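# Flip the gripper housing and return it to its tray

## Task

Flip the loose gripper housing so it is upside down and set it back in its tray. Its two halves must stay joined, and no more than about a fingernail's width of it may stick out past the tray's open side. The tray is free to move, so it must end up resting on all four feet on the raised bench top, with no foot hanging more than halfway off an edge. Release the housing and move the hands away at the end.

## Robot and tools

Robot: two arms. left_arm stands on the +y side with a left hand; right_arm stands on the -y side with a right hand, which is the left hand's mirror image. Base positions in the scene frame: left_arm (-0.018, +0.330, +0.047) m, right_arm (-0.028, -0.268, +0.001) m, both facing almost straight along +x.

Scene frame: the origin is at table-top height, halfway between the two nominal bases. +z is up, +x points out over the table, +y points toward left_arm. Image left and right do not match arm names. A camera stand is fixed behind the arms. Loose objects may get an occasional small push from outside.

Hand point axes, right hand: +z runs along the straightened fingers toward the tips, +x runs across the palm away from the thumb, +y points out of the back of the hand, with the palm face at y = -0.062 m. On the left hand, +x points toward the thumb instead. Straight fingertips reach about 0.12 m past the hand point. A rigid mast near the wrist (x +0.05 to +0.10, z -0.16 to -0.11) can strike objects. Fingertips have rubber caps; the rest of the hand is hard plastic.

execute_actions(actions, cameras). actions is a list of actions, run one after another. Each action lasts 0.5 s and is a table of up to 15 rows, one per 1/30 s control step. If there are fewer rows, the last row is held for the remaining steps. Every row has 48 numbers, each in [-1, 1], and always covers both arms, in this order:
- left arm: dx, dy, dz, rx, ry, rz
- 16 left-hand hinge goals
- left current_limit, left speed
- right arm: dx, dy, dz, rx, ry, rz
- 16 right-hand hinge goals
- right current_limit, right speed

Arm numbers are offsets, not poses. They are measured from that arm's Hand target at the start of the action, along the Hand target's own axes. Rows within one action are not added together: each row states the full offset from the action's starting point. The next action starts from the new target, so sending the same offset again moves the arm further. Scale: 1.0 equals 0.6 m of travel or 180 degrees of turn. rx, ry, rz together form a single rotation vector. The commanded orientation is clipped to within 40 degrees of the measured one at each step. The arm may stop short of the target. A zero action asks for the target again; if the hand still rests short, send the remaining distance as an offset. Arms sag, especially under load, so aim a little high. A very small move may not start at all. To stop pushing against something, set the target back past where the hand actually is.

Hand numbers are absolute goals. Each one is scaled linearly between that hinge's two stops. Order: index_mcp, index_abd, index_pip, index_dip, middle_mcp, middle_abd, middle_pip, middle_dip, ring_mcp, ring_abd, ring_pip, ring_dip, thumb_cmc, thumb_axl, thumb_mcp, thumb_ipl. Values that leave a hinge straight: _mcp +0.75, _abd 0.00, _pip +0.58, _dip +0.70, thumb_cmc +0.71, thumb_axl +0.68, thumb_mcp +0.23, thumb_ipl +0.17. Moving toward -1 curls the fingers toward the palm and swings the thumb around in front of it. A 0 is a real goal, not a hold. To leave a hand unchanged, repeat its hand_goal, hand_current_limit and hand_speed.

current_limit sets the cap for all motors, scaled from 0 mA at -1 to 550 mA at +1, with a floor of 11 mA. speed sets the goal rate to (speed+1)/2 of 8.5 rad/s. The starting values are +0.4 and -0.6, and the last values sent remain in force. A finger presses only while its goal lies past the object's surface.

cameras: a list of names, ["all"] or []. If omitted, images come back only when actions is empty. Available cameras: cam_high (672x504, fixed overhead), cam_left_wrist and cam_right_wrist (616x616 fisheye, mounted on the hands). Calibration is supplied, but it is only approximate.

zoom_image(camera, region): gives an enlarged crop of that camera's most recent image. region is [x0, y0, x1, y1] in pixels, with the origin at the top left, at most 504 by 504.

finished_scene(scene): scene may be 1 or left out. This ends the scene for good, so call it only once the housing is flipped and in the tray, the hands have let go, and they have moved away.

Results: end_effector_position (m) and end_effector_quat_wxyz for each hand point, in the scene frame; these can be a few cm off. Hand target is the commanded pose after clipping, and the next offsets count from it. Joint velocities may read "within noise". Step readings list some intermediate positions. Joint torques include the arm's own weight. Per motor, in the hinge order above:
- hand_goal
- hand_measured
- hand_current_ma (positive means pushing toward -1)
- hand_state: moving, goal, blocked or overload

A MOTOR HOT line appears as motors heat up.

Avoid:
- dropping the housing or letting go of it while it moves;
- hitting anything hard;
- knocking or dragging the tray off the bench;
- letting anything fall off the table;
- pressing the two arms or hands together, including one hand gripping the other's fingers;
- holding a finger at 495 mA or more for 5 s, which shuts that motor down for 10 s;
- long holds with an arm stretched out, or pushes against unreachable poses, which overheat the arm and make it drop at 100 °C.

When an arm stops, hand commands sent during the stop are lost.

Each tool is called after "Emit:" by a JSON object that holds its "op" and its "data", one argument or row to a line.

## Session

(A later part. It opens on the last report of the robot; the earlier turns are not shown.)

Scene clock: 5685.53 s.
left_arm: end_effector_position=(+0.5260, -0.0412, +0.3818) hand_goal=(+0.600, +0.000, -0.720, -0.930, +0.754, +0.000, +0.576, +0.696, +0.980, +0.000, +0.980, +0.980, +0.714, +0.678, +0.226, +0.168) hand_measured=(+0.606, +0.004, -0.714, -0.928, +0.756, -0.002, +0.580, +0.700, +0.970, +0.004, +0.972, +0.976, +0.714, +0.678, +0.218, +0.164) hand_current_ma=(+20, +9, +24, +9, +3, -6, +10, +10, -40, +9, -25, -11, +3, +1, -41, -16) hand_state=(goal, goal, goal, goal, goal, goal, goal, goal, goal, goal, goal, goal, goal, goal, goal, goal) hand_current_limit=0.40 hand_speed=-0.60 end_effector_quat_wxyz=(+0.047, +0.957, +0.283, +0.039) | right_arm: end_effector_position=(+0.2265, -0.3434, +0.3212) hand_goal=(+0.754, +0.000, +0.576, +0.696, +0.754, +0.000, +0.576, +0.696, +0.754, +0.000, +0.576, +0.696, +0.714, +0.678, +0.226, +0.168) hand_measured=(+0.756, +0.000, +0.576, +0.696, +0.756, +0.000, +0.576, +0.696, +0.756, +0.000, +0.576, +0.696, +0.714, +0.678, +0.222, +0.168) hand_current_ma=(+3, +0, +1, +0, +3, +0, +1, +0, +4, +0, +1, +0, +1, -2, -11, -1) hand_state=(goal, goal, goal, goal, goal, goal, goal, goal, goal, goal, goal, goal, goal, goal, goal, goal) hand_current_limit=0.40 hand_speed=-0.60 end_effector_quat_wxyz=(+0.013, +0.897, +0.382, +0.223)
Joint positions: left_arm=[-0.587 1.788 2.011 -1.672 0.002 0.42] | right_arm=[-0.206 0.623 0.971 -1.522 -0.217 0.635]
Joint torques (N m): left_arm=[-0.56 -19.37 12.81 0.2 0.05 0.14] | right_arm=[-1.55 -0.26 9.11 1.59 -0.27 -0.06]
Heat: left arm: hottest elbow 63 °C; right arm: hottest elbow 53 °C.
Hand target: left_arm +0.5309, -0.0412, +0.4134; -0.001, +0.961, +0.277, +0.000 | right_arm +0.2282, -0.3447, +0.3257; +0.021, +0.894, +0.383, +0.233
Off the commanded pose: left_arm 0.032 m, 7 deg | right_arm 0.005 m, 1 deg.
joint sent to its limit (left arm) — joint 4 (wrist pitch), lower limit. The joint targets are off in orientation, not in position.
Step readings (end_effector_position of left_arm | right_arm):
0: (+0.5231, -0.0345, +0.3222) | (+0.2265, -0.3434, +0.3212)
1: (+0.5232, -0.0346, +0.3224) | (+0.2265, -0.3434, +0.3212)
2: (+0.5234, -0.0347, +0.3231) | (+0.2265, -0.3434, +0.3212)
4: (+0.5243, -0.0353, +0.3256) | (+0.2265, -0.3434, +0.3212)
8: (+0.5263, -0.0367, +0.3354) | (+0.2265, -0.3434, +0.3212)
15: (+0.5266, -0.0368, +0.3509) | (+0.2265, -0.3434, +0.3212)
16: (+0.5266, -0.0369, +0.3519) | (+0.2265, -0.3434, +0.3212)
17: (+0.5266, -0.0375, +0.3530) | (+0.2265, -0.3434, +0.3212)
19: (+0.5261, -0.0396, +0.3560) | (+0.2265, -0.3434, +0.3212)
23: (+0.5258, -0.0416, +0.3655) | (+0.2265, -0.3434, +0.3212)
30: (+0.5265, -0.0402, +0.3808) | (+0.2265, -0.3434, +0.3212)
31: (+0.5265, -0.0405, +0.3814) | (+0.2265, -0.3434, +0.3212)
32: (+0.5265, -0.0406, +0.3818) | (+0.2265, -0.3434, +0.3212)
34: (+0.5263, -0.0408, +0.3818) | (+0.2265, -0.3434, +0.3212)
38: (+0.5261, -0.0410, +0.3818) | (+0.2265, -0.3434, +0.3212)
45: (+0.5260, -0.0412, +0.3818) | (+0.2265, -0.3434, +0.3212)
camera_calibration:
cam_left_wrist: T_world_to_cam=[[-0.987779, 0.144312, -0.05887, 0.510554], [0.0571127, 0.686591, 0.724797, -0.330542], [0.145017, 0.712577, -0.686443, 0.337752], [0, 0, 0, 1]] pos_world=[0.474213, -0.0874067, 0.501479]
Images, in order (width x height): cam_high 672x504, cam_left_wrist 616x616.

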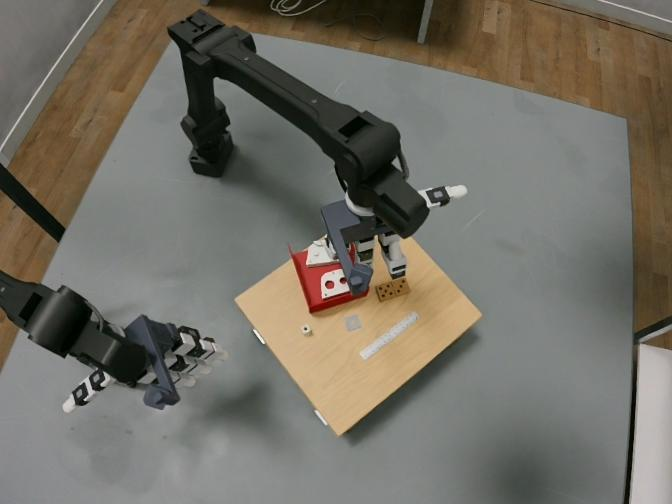

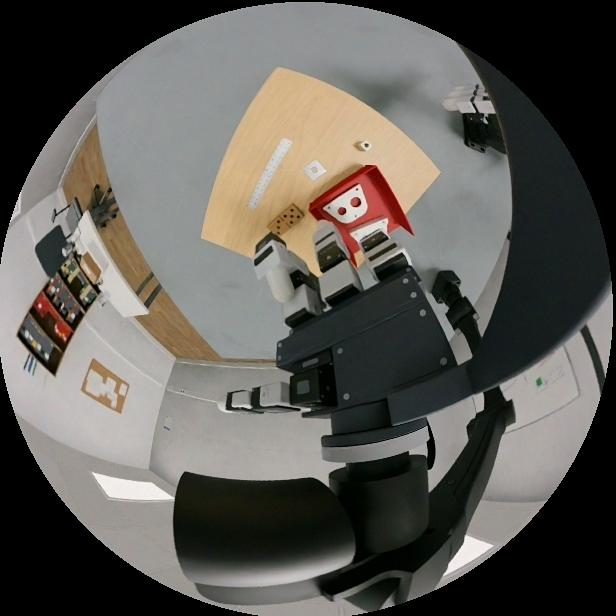

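Emit:
{"op": "execute_actions", "data": {
  "actions": [
    [[-0.0536,-0.0101,0,0,0,0,0.6,0,-0.72,-0.93,0.754,0,0.576,0.696,0.754,0.095,0.576,0.696,0.714,0.678,0.226,0.168,0.4,-0.6,0,0,0,0,0,0,0.754,0,0.576,0.696,0.754,0,0.576,0.696,0.754,0,0.576,0.696,0.714,0.678,0.226,0.168,0.4,-0.6]],
    [[-0.0536,-0.0101,0.07,0,0,0,0.6,0,-0.72,-0.93,0.754,0,0.576,0.696,0.754,0.095,0.576,0.696,0.714,0.678,0.226,0.168,0.4,-0.6,0,0,0,0,0,0,0.754,0,0.576,0.696,0.754,0,0.576,0.696,0.754,0,0.576,0.696,0.714,0.678,0.226,0.168,0.4,-0.6]],
    [[0,0,0.07,0,0,0,0.6,0,-0.72,-0.93,0.754,0,0.576,0.696,0.754,0.095,0.576,0.696,0.714,0.678,0.226,0.168,0.4,-0.6,0,0,0,0,0,0,0.754,0,0.576,0.696,0.754,0,0.576,0.696,0.754,0,0.576,0.696,0.714,0.678,0.226,0.168,0.4,-0.6]]
  ],
  "cameras": ["cam_high","cam_left_wrist"]
}}

Emit:
{"op": "zoom_image", "data": {
  "camera": "cam_high",
  "region": [290, 220, 380, 320]
}}

Emit:
{"op": "zoom_image", "data": {
  "camera": "cam_left_wrist",
  "region": [280, 150, 410, 280]
}}

Scene clock: 5712.47 s.
left_arm: end_effector_position=(+0.4675, -0.0657, +0.3367) hand_goal=(+0.600, +0.000, -0.720, -0.930, +0.754, +0.000, +0.576, +0.696, +0.754, +0.096, +0.576, +0.696, +0.714, +0.678, +0.226, +0.168) hand_measured=(+0.606, +0.002, -0.714, -0.928, +0.754, -0.002, +0.578, +0.700, +0.754, +0.092, +0.578, +0.698, +0.716, +0.678, +0.218, +0.164) hand_current_ma=(+20, +8, +23, +9, +2, -6, +9, +10, +3, -9, +8, +9, +3, +1, -41, -16) hand_state=(goal, goal, goal, goal, goal, goal, goal, goal, goal, goal, goal, goal, goal, goal, goal, goal) hand_current_limit=0.40 hand_speed=-0.60 end_effector_quat_wxyz=(+0.006, +0.963, +0.268, +0.005) | right_arm: end_effector_position=(+0.2265, -0.3434, +0.3212) hand_goal=(+0.754, +0.000, +0.576, +0.696, +0.754, +0.000, +0.576, +0.696, +0.754, +0.000, +0.576, +0.696, +0.714, +0.678, +0.226, +0.168) hand_measured=(+0.756, +0.000, +0.576, +0.696, +0.756, +0.000, +0.576, +0.696, +0.756, +0.000, +0.576, +0.696, +0.714, +0.678, +0.222, +0.168) hand_current_ma=(+3, +0, +1, +0, +3, +0, +1, +0, +4, +0, +1, +0, +1, -2, -11, -1) hand_state=(goal, goal, goal, goal, goal, goal, goal, goal, goal, goal, goal, goal, goal, goal, goal, goal) hand_current_limit=0.40 hand_speed=-0.60 end_effector_quat_wxyz=(+0.013, +0.897, +0.382, +0.223)
Joint positions: left_arm=[-0.681 1.749 1.867 -1.674 -0.002 0.358] | right_arm=[-0.206 0.623 0.971 -1.522 -0.217 0.635]
Joint torques (N m): left_arm=[-0.91 -16.21 8.8 0.12 -0.01 -0.15] | right_arm=[-1.44 -0.09 9.18 1.69 -0.24 -0.04]
Heat: left arm: hottest elbow 70 °C; right arm: hottest elbow 53 °C.
Hand target: left_arm +0.4700, -0.0650, +0.3297; -0.001, +0.961, +0.277, +0.000 | right_arm +0.2282, -0.3447, +0.3257; +0.021, +0.894, +0.383, +0.233
Off the commanded pose: left_arm 0.008 m, 1 deg | right_arm 0.005 m, 1 deg.
joint sent to its limit (left arm) — joint 4 (wrist pitch), lower limit. The joint targets still meet the commanded pose.
Step readings (end_effector_position of left_arm | right_arm):
0: (+0.5259, -0.0412, +0.3818) | (+0.2265, -0.3434, +0.3212)
1: (+0.5259, -0.0412, +0.3818) | (+0.2265, -0.3434, +0.3212)
2: (+0.5258, -0.0412, +0.3822) | (+0.2265, -0.3434, +0.3212)
4: (+0.5229, -0.0444, +0.3839) | (+0.2265, -0.3434, +0.3212)
8: (+0.5157, -0.0489, +0.3926) | (+0.2265, -0.3434, +0.3212)
15: (+0.5032, -0.0561, +0.4084) | (+0.2265, -0.3434, +0.3212)
16: (+0.5026, -0.0561, +0.4084) | (+0.2265, -0.3434, +0.3212)
17: (+0.5008, -0.0566, +0.4065) | (+0.2265, -0.3434, +0.3212)
19: (+0.4944, -0.0553, +0.3975) | (+0.2265, -0.3434, +0.3212)
23: (+0.4802, -0.0595, +0.3746) | (+0.2265, -0.3434, +0.3212)
30: (+0.4695, -0.0679, +0.3659) | (+0.2265, -0.3434, +0.3212)
31: (+0.4696, -0.0679, +0.3659) | (+0.2265, -0.3434, +0.3212)
32: (+0.4693, -0.0676, +0.3648) | (+0.2265, -0.3434, +0.3212)
34: (+0.4682, -0.0665, +0.3607) | (+0.2265, -0.3434, +0.3212)
38: (+0.4663, -0.0648, +0.3488) | (+0.2265, -0.3434, +0.3212)
45: (+0.4675, -0.0657, +0.3367) | (+0.2265, -0.3434, +0.3212)
camera_calibration:
cam_left_wrist: T_world_to_cam=[[-0.983756, 0.175662, 0.0369801, 0.421589], [0.142309, 0.637577, 0.757129, -0.331652], [0.109421, 0.750092, -0.652218, 0.340369], [0, 0, 0, 1]] pos_world=[0.424694, -0.117912, 0.457507]
Images, in order (width x height): cam_high 672x504, cam_left_wrist 616x616.

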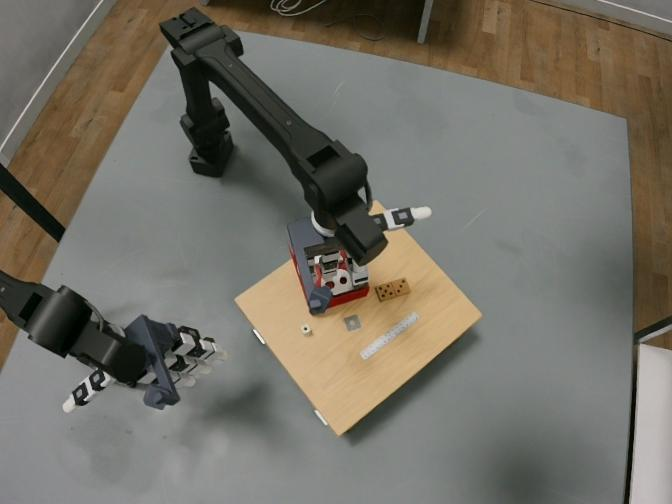

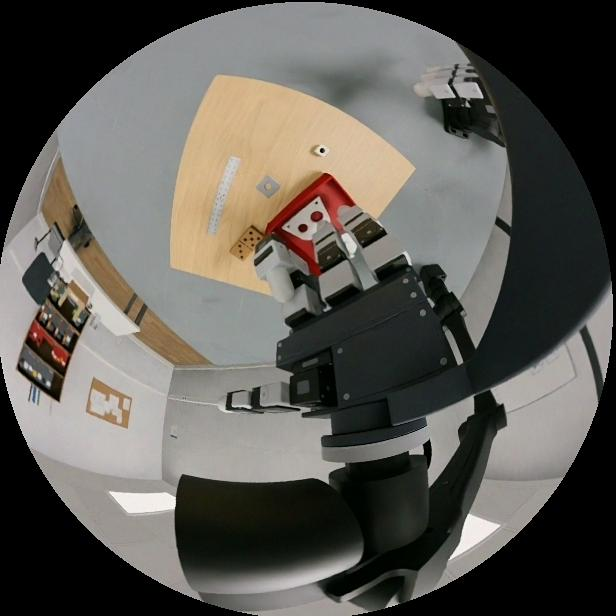

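Scaled by 5.040 from the camera's 672x504 image, which has a finer 960x720 frame.

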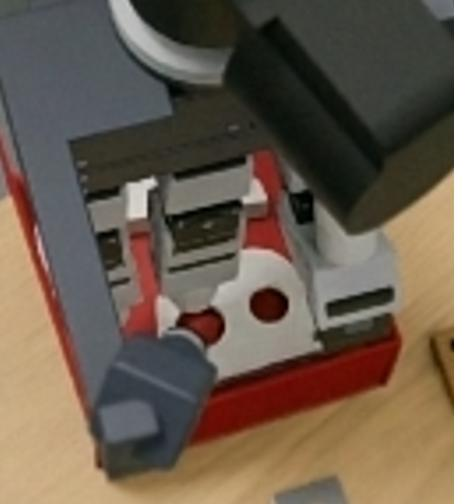

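Scaled by 3.877 from the camera's 616x616 image, which has a finer 880x880 frame.

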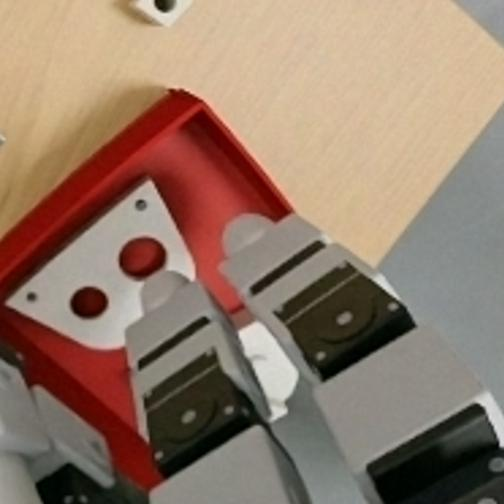

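Emit:
{"op": "execute_actions", "data": {
  "actions": [
    [[0,0,0.045,0,0,0,0.6,0,-0.72,-0.93,0.754,0,0.576,0.696,0.754,0.095,0.576,0.696,0.714,0.678,0.226,0.168,0.4,-0.6,0,0,0,0,0,0,0.754,0,0.576,0.696,0.754,0,0.576,0.696,0.754,0,0.576,0.696,0.714,0.678,0.226,0.168,0.4,-0.6]]
  ],
  "cameras": ["cam_high","cam_left_wrist"]
}}

Emit:
{"op": "zoom_image", "data": {
  "camera": "cam_high",
  "region": [300, 240, 380, 320]
}}

Emit:
{"op": "zoom_image", "data": {
  "camera": "cam_left_wrist",
  "region": [280, 160, 390, 270]
}}

Scene clock: 5726.30 s.
left_arm: end_effector_position=(+0.4642, -0.0654, +0.3097) hand_goal=(+0.600, +0.000, -0.720, -0.930, +0.754, +0.000, +0.576, +0.696, +0.754, +0.096, +0.576, +0.696, +0.714, +0.678, +0.226, +0.168) hand_measured=(+0.606, +0.002, -0.714, -0.928, +0.754, -0.002, +0.578, +0.700, +0.760, +0.078, +0.576, +0.694, +0.714, +0.678, +0.218, +0.164) hand_current_ma=(+18, +8, +23, +9, +1, -5, +8, +10, +21, -60, -1, -5, +1, +1, -41, -16) hand_state=(goal, goal, goal, goal, goal, goal, goal, goal, goal, goal, goal, goal, goal, goal, goal, goal) hand_current_limit=0.40 hand_speed=-0.60 end_effector_quat_wxyz=(+0.000, +0.963, +0.268, -0.004) | right_arm: end_effector_position=(+0.2265, -0.3434, +0.3212) hand_goal=(+0.754, +0.000, +0.576, +0.696, +0.754, +0.000, +0.576, +0.696, +0.754, +0.000, +0.576, +0.696, +0.714, +0.678, +0.226, +0.168) hand_measured=(+0.756, +0.000, +0.576, +0.696, +0.756, +0.000, +0.576, +0.696, +0.756, +0.000, +0.576, +0.696, +0.714, +0.678, +0.222, +0.168) hand_current_ma=(+3, +0, +1, +0, +3, +0, +1, +0, +4, +0, +1, +0, +1, -2, -11, -1) hand_state=(goal, goal, goal, goal, goal, goal, goal, goal, goal, goal, goal, goal, goal, goal, goal, goal) hand_current_limit=0.40 hand_speed=-0.60 end_effector_quat_wxyz=(+0.013, +0.897, +0.382, +0.223)
Joint positions: left_arm=[-0.681 1.748 1.8 -1.626 0.007 0.358] | right_arm=[-0.206 0.623 0.971 -1.522 -0.217 0.635]
Joint torques (N m): left_arm=[-0.79 -16.38 8.21 1.09 -0.36 -0.15] | right_arm=[-1.26 -0.44 9.14 1.62 -0.25 -0.06]
Heat: left arm: hottest elbow 64 °C; right arm: hottest elbow 53 °C.
Hand target: left_arm +0.4700, -0.0650, +0.3026; -0.001, +0.961, +0.277, +0.000 | right_arm +0.2282, -0.3447, +0.3257; +0.021, +0.894, +0.383, +0.233
Off the commanded pose: left_arm 0.009 m, 1 deg | right_arm 0.005 m, 1 deg.
Step readings (end_effector_position of left_arm | right_arm):
0: (+0.4675, -0.0657, +0.3367) | (+0.2265, -0.3434, +0.3212)
1: (+0.4674, -0.0656, +0.3362) | (+0.2265, -0.3434, +0.3212)
2: (+0.4673, -0.0655, +0.3342) | (+0.2265, -0.3434, +0.3212)
4: (+0.4672, -0.0654, +0.3272) | (+0.2265, -0.3434, +0.3212)
8: (+0.4634, -0.0647, +0.3099) | (+0.2265, -0.3434, +0.3212)
15: (+0.4642, -0.0654, +0.3097) | (+0.2265, -0.3434, +0.3212)
camera_calibration:
cam_left_wrist: T_world_to_cam=[[-0.982682, 0.17585, 0.058413, 0.412132], [0.158423, 0.633811, 0.75709, -0.318627], [0.0961116, 0.753233, -0.650694, 0.328825], [0, 0, 0, 1]] pos_world=[0.423869, -0.118206, 0.43112]
Images, in order (width x height): cam_high 672x504, cam_left_wrist 616x616.

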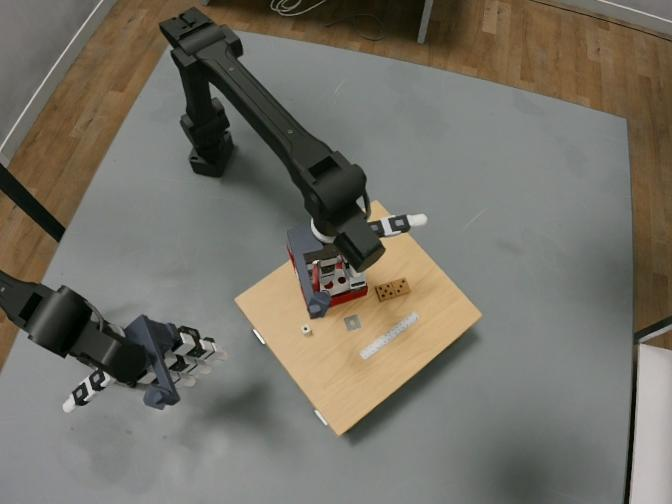

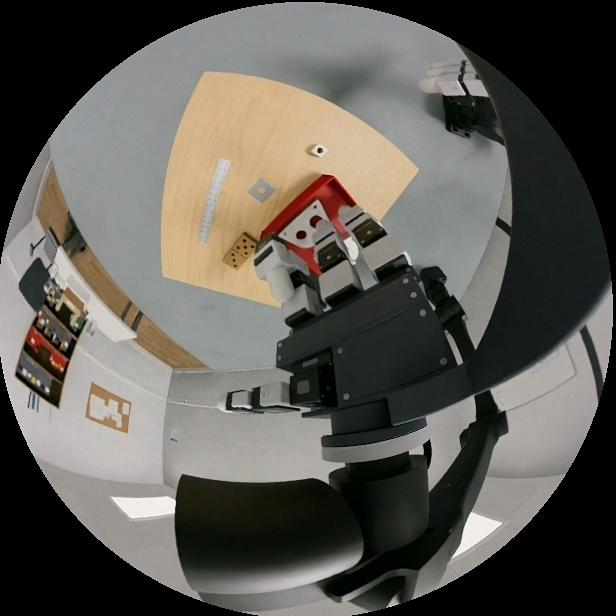

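Scaled by 6.300 from the camera's 672x504 image, which has a finer 960x720 frame.

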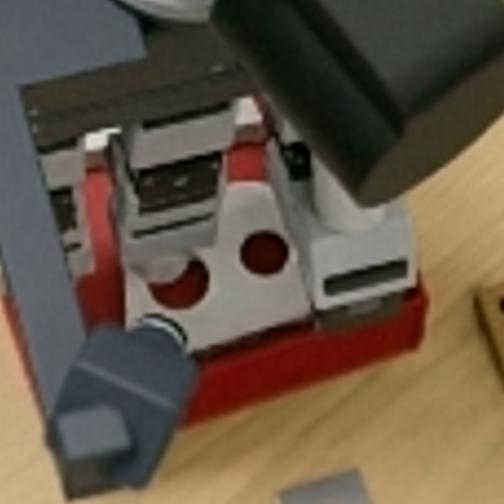

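Scaled by 4.582 from the camera's 616x616 image, which has a finer 880x880 frame.

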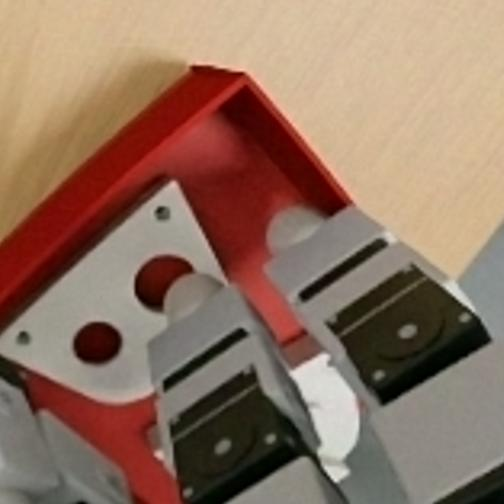

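Emit:
{"op": "zoom_image", "data": {
  "camera": "cam_left_wrist",
  "region": [320, 180, 380, 240]
}}

Emit:
{"op": "zoom_image", "data": {
  "camera": "cam_high",
  "region": [280, 225, 350, 325]
}}

Scaled by 8.400 from the camera's 616x616 image, which has a finer 880x880 frame.

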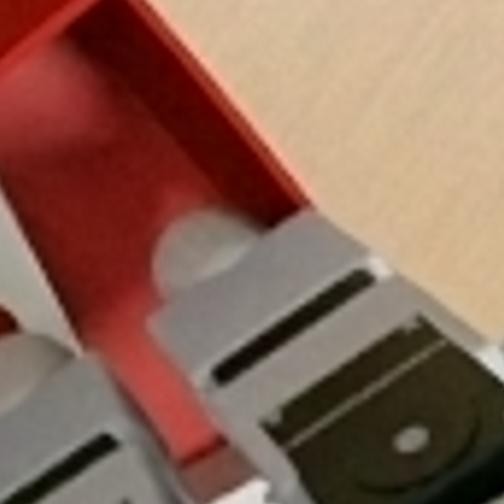

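Scaled by 5.040 from the camera's 672x504 image, which has a finer 960x720 frame.

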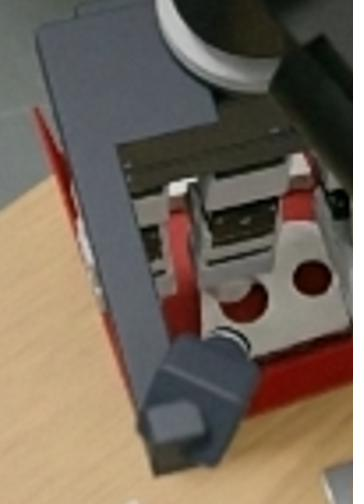

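Emit:
{"op": "zoom_image", "data": {
  "camera": "cam_high",
  "region": [280, 250, 320, 290]
}}

Scaled by 12.600 from the camera's 672x504 image, which has a finer 960x720 frame.

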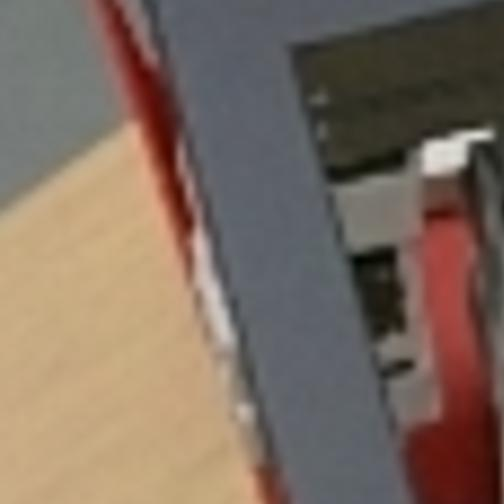

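Emit:
{"op": "execute_actions", "data": {
  "actions": [
    [[0,0,-0.04,0,0,0,0.6,0,-0.72,-0.93,0.754,0,0.576,0.696,0.754,0.095,0.576,0.696,0.714,0.678,0.226,0.168,0.4,-0.6,0,0,0,0,0,0,0.754,0,0.576,0.696,0.754,0,0.576,0.696,0.754,0,0.576,0.696,0.714,0.678,0.226,0.168,0.4,-0.6]],
    [[0,0,-0.03,0,0,0,0.6,0,-0.72,-0.93,0.754,0,0.576,0.696,0.98,0,0.98,0.98,0.714,0.678,0.226,0.168,0.4,-0.7,0,0,0,0,0,0,0.754,0,0.576,0.696,0.754,0,0.576,0.696,0.754,0,0.576,0.696,0.714,0.678,0.226,0.168,0.4,-0.6]],
    [[0,0,0,0,0,0,0.6,0,-0.72,-0.93,0.754,0,0.576,0.696,0.98,0,0.98,0.98,0.714,0.678,0.226,0.168,0.4,-0.7,0,0,0,0,0,0,0.754,0,0.576,0.696,0.754,0,0.576,0.696,0.754,0,0.576,0.696,0.714,0.678,0.226,0.168,0.4,-0.6]]
  ],
  "cameras": ["cam_high","cam_left_wrist"]
}}

Emit:
{"op": "zoom_image", "data": {
  "camera": "cam_high",
  "region": [280, 220, 380, 320]
}}

Emit:
{"op": "zoom_image", "data": {
  "camera": "cam_left_wrist",
  "region": [270, 150, 410, 290]
}}

Scene clock: 5763.40 s.
left_arm: end_effector_position=(+0.4613, -0.0613, +0.3187) hand_goal=(+0.600, +0.000, -0.720, -0.930, +0.754, +0.000, +0.576, +0.696, +0.980, +0.000, +0.980, +0.980, +0.714, +0.678, +0.226, +0.168) hand_measured=(+0.606, +0.002, -0.714, -0.928, +0.754, -0.002, +0.578, +0.700, +0.968, +0.004, +0.972, +0.976, +0.714, +0.678, +0.218, +0.164) hand_current_ma=(+18, +8, +23, +9, +0, -5, +8, +10, -50, +10, -27, -11, +1, +1, -41, -16) hand_state=(goal, goal, goal, goal, goal, goal, goal, goal, goal, goal, goal, goal, goal, goal, goal, goal) hand_current_limit=0.40 hand_speed=-0.70 end_effector_quat_wxyz=(-0.008, +0.963, +0.269, -0.006) | right_arm: end_effector_position=(+0.2265, -0.3434, +0.3212) hand_goal=(+0.754, +0.000, +0.576, +0.696, +0.754, +0.000, +0.576, +0.696, +0.754, +0.000, +0.576, +0.696, +0.714, +0.678, +0.226, +0.168) hand_measured=(+0.756, +0.000, +0.576, +0.696, +0.756, +0.000, +0.576, +0.696, +0.756, +0.000, +0.576, +0.696, +0.714, +0.678, +0.222, +0.168) hand_current_ma=(+3, +0, +1, +0, +3, +0, +1, +0, +4, +0, +1, +0, +1, -2, -11, -1) hand_state=(goal, goal, goal, goal, goal, goal, goal, goal, goal, goal, goal, goal, goal, goal, goal, goal) hand_current_limit=0.40 hand_speed=-0.60 end_effector_quat_wxyz=(+0.013, +0.897, +0.382, +0.223)
Joint positions: left_arm=[-0.681 1.748 1.827 -1.671 0 0.356] | right_arm=[-0.206 0.623 0.971 -1.522 -0.217 0.635]
Joint torques (N m): left_arm=[-1.49 -17.38 12.63 -0.05 -0.03 -0.15] | right_arm=[-1.26 -0.67 9.17 1.69 -0.26 -0.05]
Heat: left arm: hottest elbow 57 °C; right arm: hottest elbow 53 °C.
Hand target: left_arm +0.4700, -0.0650, +0.3444; -0.001, +0.961, +0.277, +0.000 | right_arm +0.2282, -0.3447, +0.3257; +0.021, +0.894, +0.383, +0.233
Off the commanded pose: left_arm 0.027 m, 1 deg | right_arm 0.005 m, 1 deg.
joint sent to its limit (left arm) — joint 4 (wrist pitch), lower limit. The joint targets still meet the commanded pose.
Step readings (end_effector_position of left_arm | right_arm):
0: (+0.4643, -0.0654, +0.3097) | (+0.2265, -0.3434, +0.3212)
1: (+0.4643, -0.0654, +0.3097) | (+0.2265, -0.3434, +0.3212)
2: (+0.4641, -0.0653, +0.3097) | (+0.2265, -0.3434, +0.3212)
4: (+0.4630, -0.0644, +0.3095) | (+0.2265, -0.3434, +0.3212)
8: (+0.4612, -0.0619, +0.3100) | (+0.2265, -0.3434, +0.3212)
15: (+0.4595, -0.0604, +0.3098) | (+0.2265, -0.3434, +0.3212)
16: (+0.4595, -0.0604, +0.3099) | (+0.2265, -0.3434, +0.3212)
17: (+0.4597, -0.0604, +0.3104) | (+0.2265, -0.3434, +0.3212)
19: (+0.4603, -0.0606, +0.3123) | (+0.2265, -0.3434, +0.3212)
23: (+0.4613, -0.0612, +0.3175) | (+0.2265, -0.3434, +0.3212)
30: (+0.4613, -0.0613, +0.3187) | (+0.2265, -0.3434, +0.3212)
31: (+0.4613, -0.0613, +0.3187) | (+0.2265, -0.3434, +0.3212)
32: (+0.4613, -0.0613, +0.3187) | (+0.2265, -0.3434, +0.3212)
34: (+0.4613, -0.0613, +0.3187) | (+0.2265, -0.3434, +0.3212)
38: (+0.4613, -0.0613, +0.3187) | (+0.2265, -0.3434, +0.3212)
45: (+0.4613, -0.0613, +0.3187) | (+0.2265, -0.3434, +0.3212)
camera_calibration:
cam_left_wrist: T_world_to_cam=[[-0.98243, 0.173064, 0.0698631, 0.404119], [0.164024, 0.622047, 0.765607, -0.333608], [0.0890409, 0.763614, -0.639504, 0.332196], [0, 0, 0, 1]] pos_world=[0.422159, -0.116088, 0.43962]
Images, in order (width x height): cam_high 672x504, cam_left_wrist 616x616.

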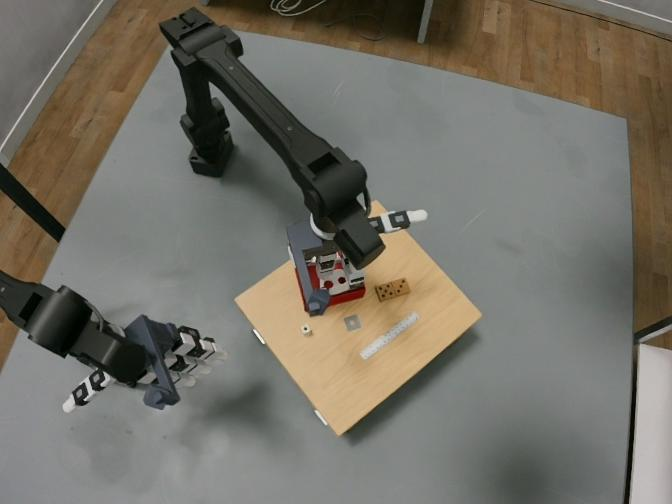

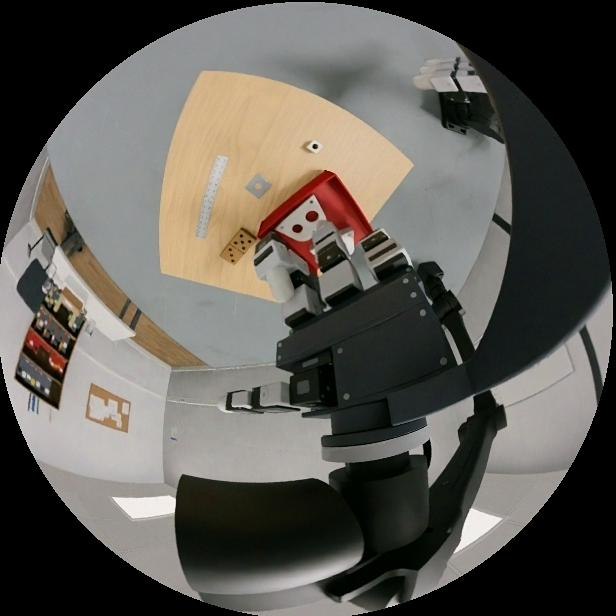

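Scaled by 5.040 from the camera's 672x504 image, which has a finer 960x720 frame.

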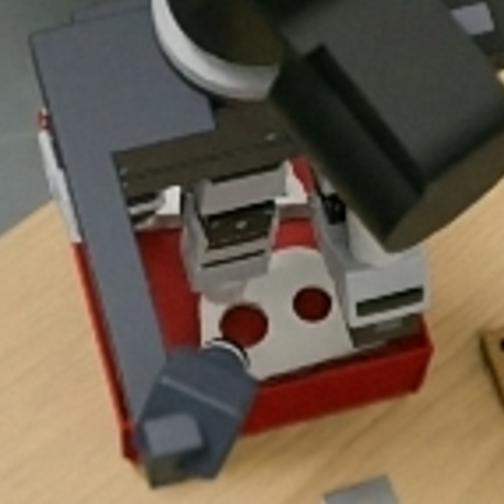

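Scaled by 3.600 from the camera's 616x616 image, which has a finer 880x880 frame.

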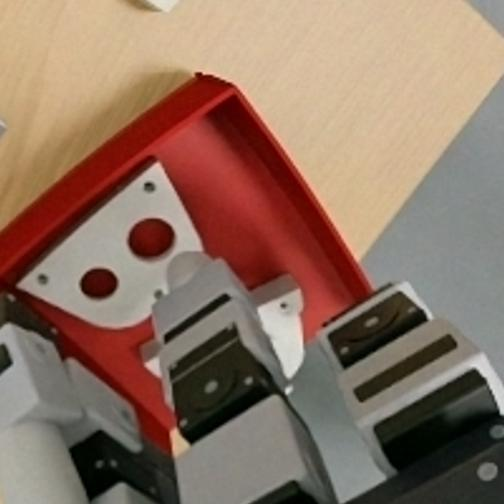

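Emit:
{"op": "execute_actions", "data": {
  "actions": [
    [[-0.0013,-0.0016,0.055,0,0,0,0.6,0,-0.72,-0.93,0.754,0,0.576,0.696,0.98,0,0.98,0.98,0.714,0.678,0.226,0.168,0.4,-0.7,0,0,0,0,0,0,0.754,0,0.576,0.696,0.754,0,0.576,0.696,0.754,0,0.576,0.696,0.714,0.678,0.226,0.168,0.4,-0.6]]
  ],
  "cameras": ["cam_high","cam_left_wrist"]
}}

Emit:
{"op": "zoom_image", "data": {
  "camera": "cam_high",
  "region": [300, 240, 380, 320]
}}

Emit:
{"op": "zoom_image", "data": {
  "camera": "cam_left_wrist",
  "region": [290, 180, 370, 260]
}}

Scene clock: 5778.27 s.
left_arm: end_effector_position=(+0.4648, -0.0641, +0.3143) hand_goal=(+0.600, +0.000, -0.720, -0.930, +0.754, +0.000, +0.576, +0.696, +0.980, +0.000, +0.980, +0.980, +0.714, +0.678, +0.226, +0.168) hand_measured=(+0.606, +0.002, -0.714, -0.928, +0.754, -0.002, +0.578, +0.700, +0.968, +0.004, +0.972, +0.976, +0.714, +0.678, +0.218, +0.164) hand_current_ma=(+18, +8, +23, +9, +0, -5, +8, +10, -50, +9, -26, -11, +1, +1, -41, -16) hand_state=(goal, goal, goal, goal, goal, goal, goal, goal, goal, goal, goal, goal, goal, goal, goal, goal) hand_current_limit=0.40 hand_speed=-0.70 end_effector_quat_wxyz=(-0.002, +0.963, +0.269, -0.001) | right_arm: end_effector_position=(+0.2265, -0.3434, +0.3212) hand_goal=(+0.754, +0.000, +0.576, +0.696, +0.754, +0.000, +0.576, +0.696, +0.754, +0.000, +0.576, +0.696, +0.714, +0.678, +0.226, +0.168) hand_measured=(+0.756, +0.000, +0.576, +0.696, +0.756, +0.000, +0.576, +0.696, +0.756, +0.000, +0.576, +0.696, +0.714, +0.678, +0.222, +0.168) hand_current_ma=(+3, +0, +1, +0, +3, +0, +1, +0, +4, +0, +1, +0, +1, -2, -11, -1) hand_state=(goal, goal, goal, goal, goal, goal, goal, goal, goal, goal, goal, goal, goal, goal, goal, goal) hand_current_limit=0.40 hand_speed=-0.60 end_effector_quat_wxyz=(+0.013, +0.897, +0.382, +0.223)
Joint positions: left_arm=[-0.681 1.748 1.812 -1.639 0 0.356] | right_arm=[-0.206 0.623 0.971 -1.522 -0.217 0.635]
Joint torques (N m): left_arm=[-0.97 -16.15 8.65 0.68 -0.1 -0.16] | right_arm=[-1.38 -0.21 9.09 1.54 -0.28 -0.07]
Heat: left arm: hottest elbow 59 °C; right arm: hottest elbow 53 °C.
Hand target: left_arm +0.4688, -0.0646, +0.3115; -0.001, +0.961, +0.277, +0.000 | right_arm +0.2282, -0.3447, +0.3257; +0.021, +0.894, +0.383, +0.233
Off the commanded pose: left_arm 0.005 m, 1 deg | right_arm 0.005 m, 1 deg.
Step readings (end_effector_position of left_arm | right_arm):
0: (+0.4613, -0.0613, +0.3187) | (+0.2265, -0.3434, +0.3212)
1: (+0.4613, -0.0613, +0.3187) | (+0.2265, -0.3434, +0.3212)
2: (+0.4613, -0.0614, +0.3187) | (+0.2265, -0.3434, +0.3212)
4: (+0.4627, -0.0624, +0.3193) | (+0.2265, -0.3434, +0.3212)
8: (+0.4653, -0.0645, +0.3185) | (+0.2265, -0.3434, +0.3212)
15: (+0.4646, -0.0639, +0.3142) | (+0.2265, -0.3434, +0.3212)
camera_calibration:
cam_left_wrist: T_world_to_cam=[[-0.983233, 0.173701, 0.0555012, 0.413236], [0.15424, 0.629836, 0.76126, -0.322652], [0.0972746, 0.757057, -0.646067, 0.328957], [0, 0, 0, 1]] pos_world=[0.424074, -0.1176, 0.435215]
Images, in order (width x height): cam_high 672x504, cam_left_wrist 616x616.

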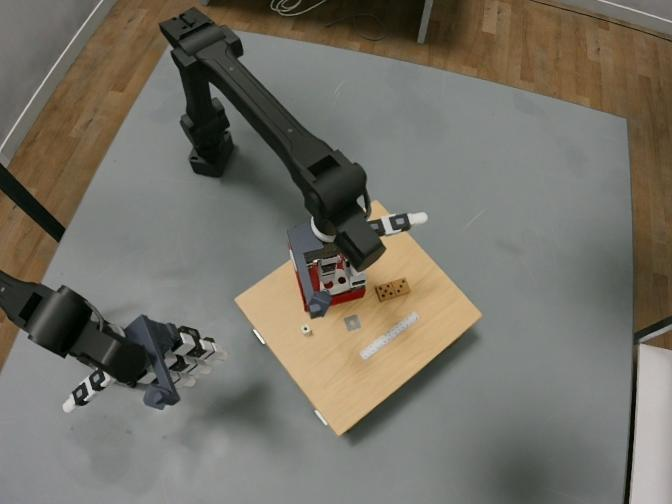

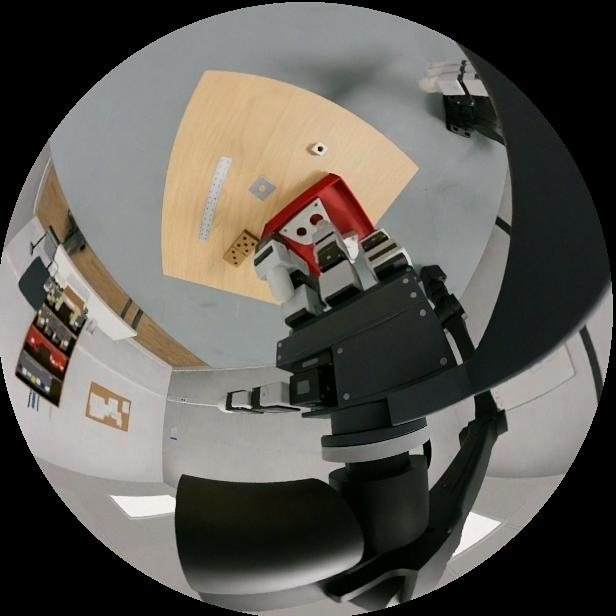

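Scaled by 6.300 from the camera's 672x504 image, which has a finer 960x720 frame.

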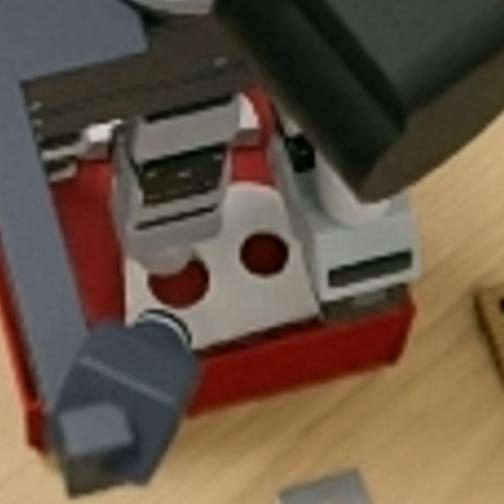

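Scaled by 6.300 from the camera's 616x616 image, which has a finer 880x880 frame.

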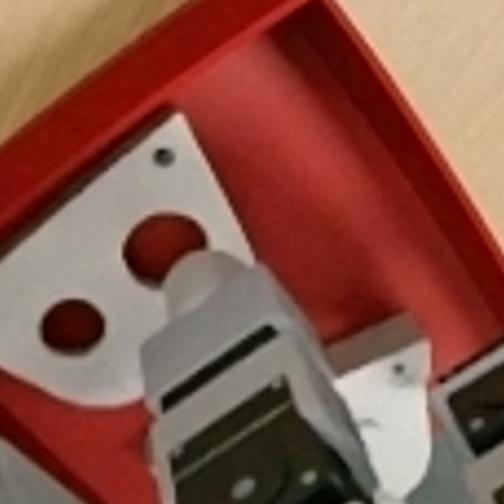

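Emit:
{"op": "execute_actions", "data": {
  "actions": [
    [[0,-0.0027,0.033,0,0,0,0.6,0,-0.72,-0.93,0.754,0,0.576,0.696,0.98,0,0.98,0.98,0.714,0.678,0.226,0.168,0.4,-0.7,0,0,0,0,0,0,0.754,0,0.576,0.696,0.754,0,0.576,0.696,0.754,0,0.576,0.696,0.714,0.678,0.226,0.168,0.4,-0.6]]
  ],
  "cameras": ["cam_high","cam_left_wrist"]
}}

Emit:
{"op": "zoom_image", "data": {
  "camera": "cam_high",
  "region": [300, 240, 380, 320]
}}

Emit:
{"op": "zoom_image", "data": {
  "camera": "cam_left_wrist",
  "region": [290, 180, 370, 260]
}}

Scene clock: 5790.37 s.
left_arm: end_effector_position=(+0.4647, -0.0639, +0.2938) hand_goal=(+0.600, +0.000, -0.720, -0.930, +0.754, +0.000, +0.576, +0.696, +0.980, +0.000, +0.980, +0.980, +0.714, +0.678, +0.226, +0.168) hand_measured=(+0.606, +0.002, -0.714, -0.928, +0.752, +0.000, +0.578, +0.698, +0.982, -0.002, +0.984, +0.980, +0.714, +0.678, +0.218, +0.164) hand_current_ma=(+18, +8, +23, +9, -5, -2, +3, +7, +8, -3, +14, -1, +2, +1, -41, -16) hand_state=(goal, goal, goal, goal, goal, goal, goal, goal, goal, goal, goal, goal, goal, goal, goal, goal) hand_current_limit=0.40 hand_speed=-0.70 end_effector_quat_wxyz=(-0.003, +0.963, +0.270, -0.002) | right_arm: end_effector_position=(+0.2265, -0.3434, +0.3212) hand_goal=(+0.754, +0.000, +0.576, +0.696, +0.754, +0.000, +0.576, +0.696, +0.754, +0.000, +0.576, +0.696, +0.714, +0.678, +0.226, +0.168) hand_measured=(+0.756, +0.000, +0.576, +0.696, +0.756, +0.000, +0.576, +0.696, +0.756, +0.000, +0.576, +0.696, +0.714, +0.678, +0.222, +0.168) hand_current_ma=(+3, +0, +1, +0, +3, +0, +1, +0, +4, +0, +1, +0, +1, -2, -11, -1) hand_state=(goal, goal, goal, goal, goal, goal, goal, goal, goal, goal, goal, goal, goal, goal, goal, goal) hand_current_limit=0.40 hand_speed=-0.60 end_effector_quat_wxyz=(+0.013, +0.897, +0.382, +0.223)
Joint positions: left_arm=[-0.681 1.747 1.757 -1.588 0 0.355] | right_arm=[-0.206 0.623 0.971 -1.522 -0.217 0.635]
Joint torques (N m): left_arm=[-0.56 -17.85 8.38 0.75 -0.08 -0.11] | right_arm=[-1.44 -0.26 9.2 1.63 -0.27 -0.08]
Heat: left arm: hottest elbow 58 °C; right arm: hottest elbow 53 °C.
Hand target: left_arm +0.4680, -0.0632, +0.2919; +0.000, +0.961, +0.277, +0.000 | right_arm +0.2282, -0.3447, +0.3257; +0.021, +0.894, +0.383, +0.233
Off the commanded pose: left_arm 0.004 m, 1 deg | right_arm 0.005 m, 1 deg.
Step readings (end_effector_position of left_arm | right_arm):
0: (+0.4648, -0.0641, +0.3143) | (+0.2265, -0.3434, +0.3212)
1: (+0.4648, -0.0641, +0.3140) | (+0.2265, -0.3434, +0.3212)
2: (+0.4652, -0.0644, +0.3125) | (+0.2265, -0.3434, +0.3212)
4: (+0.4657, -0.0648, +0.3076) | (+0.2265, -0.3434, +0.3212)
8: (+0.4636, -0.0631, +0.2938) | (+0.2265, -0.3434, +0.3212)
15: (+0.4647, -0.0639, +0.2938) | (+0.2265, -0.3434, +0.3212)
camera_calibration:
cam_left_wrist: T_world_to_cam=[[-0.983263, 0.172882, 0.0574911, 0.413677], [0.155118, 0.628873, 0.761877, -0.307757], [0.0955601, 0.758044, -0.645165, 0.316238], [0, 0, 0, 1]] pos_world=[0.424272, -0.117699, 0.414716]
Images, in order (width x height): cam_high 672x504, cam_left_wrist 616x616.

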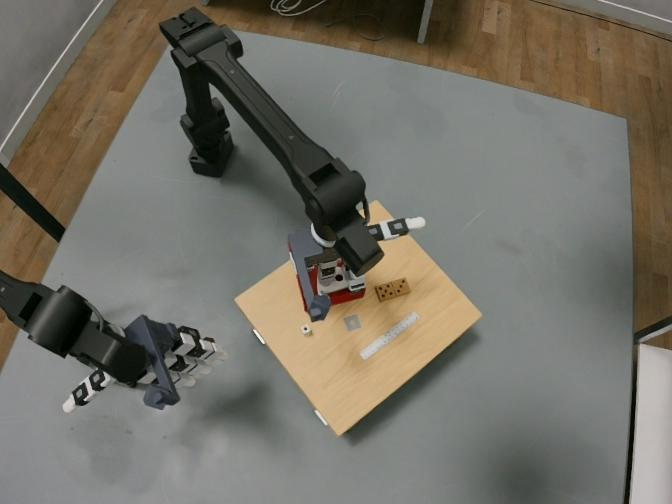

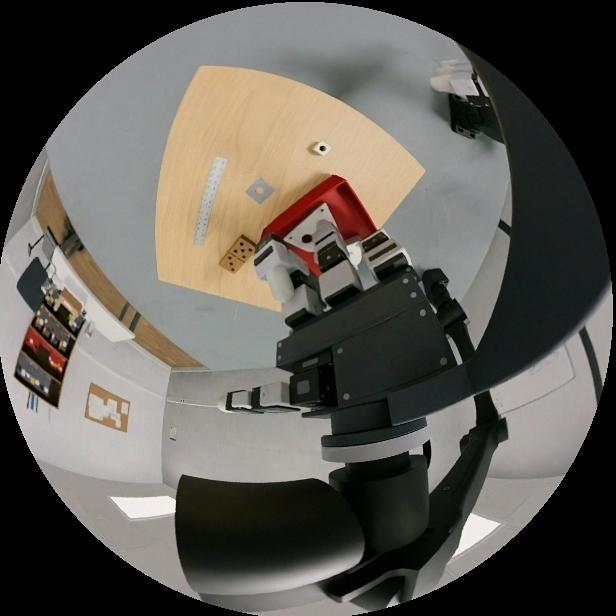

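Scaled by 6.300 from the camera's 672x504 image, which has a finer 960x720 frame.

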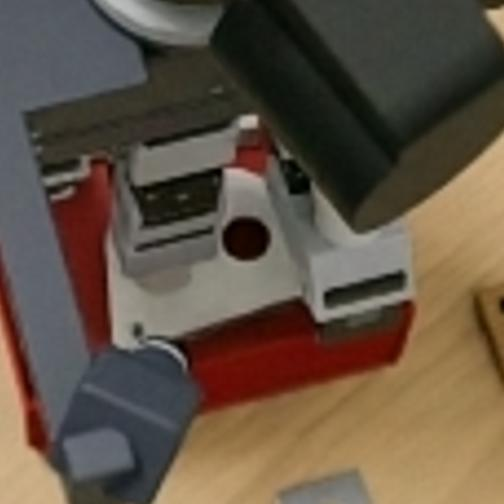

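Scaled by 6.300 from the camera's 616x616 image, which has a finer 880x880 frame.

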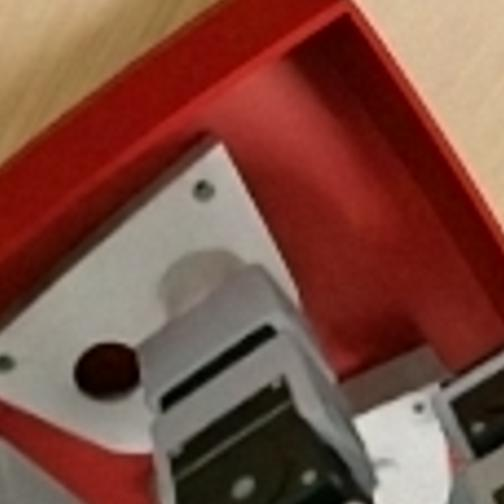

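Emit:
{"op": "execute_actions", "data": {
  "actions": [
    [[0.012,0,0.0,0,0,0,0.6,0,-0.72,-0.93,0.754,0,0.576,0.696,0.98,0,0.98,0.98,0.714,0.678,0.226,0.168,0.4,-0.7,0,0,0,0,0,0,0.754,0,0.576,0.696,0.754,0,0.576,0.696,0.754,0,0.576,0.696,0.714,0.678,0.226,0.168,0.4,-0.6]],
    [[0.010,0.0,0.0,0,0,0,0.6,0,-0.72,-0.93,0.754,0,0.576,0.696,0.98,0,0.98,0.98,0.714,0.678,0.226,0.168,0.4,-0.7,0,0,0,0,0,0,0.754,0,0.576,0.696,0.754,0,0.576,0.696,0.754,0,0.576,0.696,0.714,0.678,0.226,0.168,0.4,-0.6]]
  ],
  "cameras": ["cam_high","cam_left_wrist"]
}}

Emit:
{"op": "zoom_image", "data": {
  "camera": "cam_high",
  "region": [290, 230, 380, 320]
}}

Emit:
{"op": "zoom_image", "data": {
  "camera": "cam_left_wrist",
  "region": [280, 170, 380, 270]
}}

Scene clock: 5802.50 s.
left_arm: end_effector_position=(+0.4719, -0.0548, +0.2938) hand_goal=(+0.600, +0.000, -0.720, -0.930, +0.754, +0.000, +0.576, +0.696, +0.980, +0.000, +0.980, +0.980, +0.714, +0.678, +0.226, +0.168) hand_measured=(+0.606, +0.002, -0.714, -0.928, +0.752, +0.000, +0.578, +0.698, +0.978, -0.002, +0.980, +0.980, +0.714, +0.678, +0.218, +0.164) hand_current_ma=(+18, +8, +23, +9, -5, -2, +3, +7, -10, -8, +2, -1, +2, +1, -41, -16) hand_state=(goal, goal, goal, goal, goal, goal, goal, goal, goal, goal, goal, goal, goal, goal, goal, goal) hand_current_limit=0.40 hand_speed=-0.70 end_effector_quat_wxyz=(-0.003, +0.960, +0.279, -0.002) | right_arm: end_effector_position=(+0.2265, -0.3434, +0.3212) hand_goal=(+0.754, +0.000, +0.576, +0.696, +0.754, +0.000, +0.576, +0.696, +0.754, +0.000, +0.576, +0.696, +0.714, +0.678, +0.226, +0.168) hand_measured=(+0.756, +0.000, +0.576, +0.696, +0.756, +0.000, +0.576, +0.696, +0.756, +0.000, +0.576, +0.696, +0.714, +0.678, +0.222, +0.168) hand_current_ma=(+3, +0, +1, +0, +3, +0, +1, +0, +4, +0, +1, +0, +1, -2, -11, -1) hand_state=(goal, goal, goal, goal, goal, goal, goal, goal, goal, goal, goal, goal, goal, goal, goal, goal) hand_current_limit=0.40 hand_speed=-0.60 end_effector_quat_wxyz=(+0.013, +0.897, +0.382, +0.223)
Joint positions: left_arm=[-0.663 1.747 1.757 -1.588 0 0.355] | right_arm=[-0.206 0.623 0.971 -1.522 -0.217 0.635]
Joint torques (N m): left_arm=[-0.56 -16.21 9.68 0.68 -0.09 0.13] | right_arm=[-1.32 -0.21 9.14 1.57 -0.25 -0.06]
Heat: left arm: hottest elbow 59 °C; right arm: hottest elbow 53 °C.
Hand target: left_arm +0.4792, -0.0561, +0.2919; +0.000, +0.961, +0.277, +0.000 | right_arm +0.2282, -0.3447, +0.3257; +0.021, +0.894, +0.383, +0.233
Off the commanded pose: left_arm 0.008 m, 0 deg | right_arm 0.005 m, 1 deg.
Step readings (end_effector_position of left_arm | right_arm):
0: (+0.4647, -0.0639, +0.2938) | (+0.2265, -0.3434, +0.3212)
1: (+0.4647, -0.0639, +0.2938) | (+0.2265, -0.3434, +0.3212)
2: (+0.4647, -0.0639, +0.2938) | (+0.2265, -0.3434, +0.3212)
4: (+0.4648, -0.0637, +0.2938) | (+0.2265, -0.3434, +0.3212)
8: (+0.4656, -0.0628, +0.2938) | (+0.2265, -0.3434, +0.3212)
15: (+0.4667, -0.0613, +0.2938) | (+0.2265, -0.3434, +0.3212)
16: (+0.4667, -0.0613, +0.2938) | (+0.2265, -0.3434, +0.3212)
17: (+0.4669, -0.0611, +0.2938) | (+0.2265, -0.3434, +0.3212)
19: (+0.4673, -0.0606, +0.2938) | (+0.2265, -0.3434, +0.3212)
23: (+0.4697, -0.0576, +0.2938) | (+0.2265, -0.3434, +0.3212)
30: (+0.4719, -0.0548, +0.2938) | (+0.2265, -0.3434, +0.3212)
camera_calibration:
cam_left_wrist: T_world_to_cam=[[-0.98633, 0.154428, 0.0574971, 0.419604], [0.143314, 0.631687, 0.761861, -0.308885], [0.0813326, 0.759686, -0.645183, 0.315437], [0, 0, 0, 1]] pos_world=[0.43248, -0.109313, 0.414716]
Images, in order (width x height): cam_high 672x504, cam_left_wrist 616x616.

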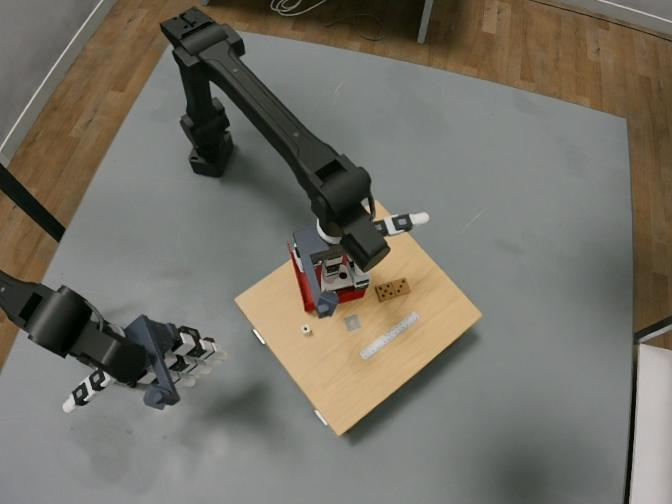

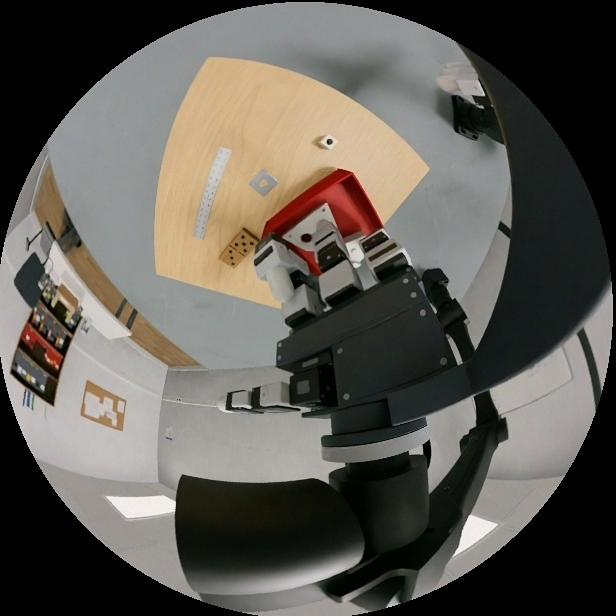

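Scaled by 5.600 from the camera's 672x504 image, which has a finer 960x720 frame.

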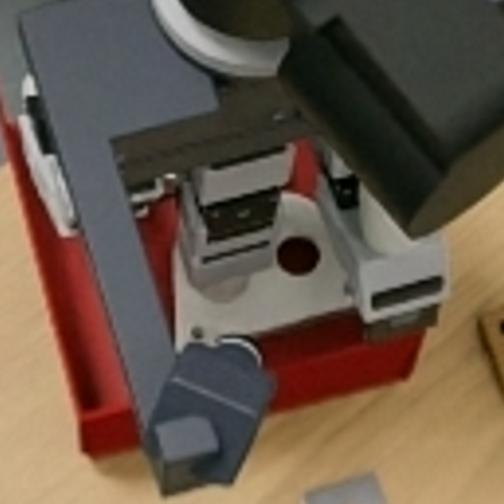

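Scaled by 5.040 from the camera's 616x616 image, which has a finer 880x880 frame.

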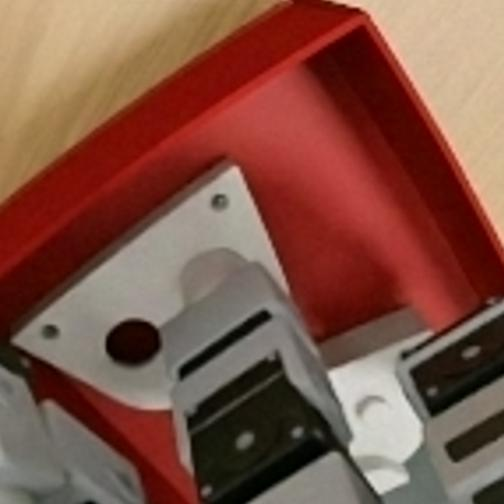

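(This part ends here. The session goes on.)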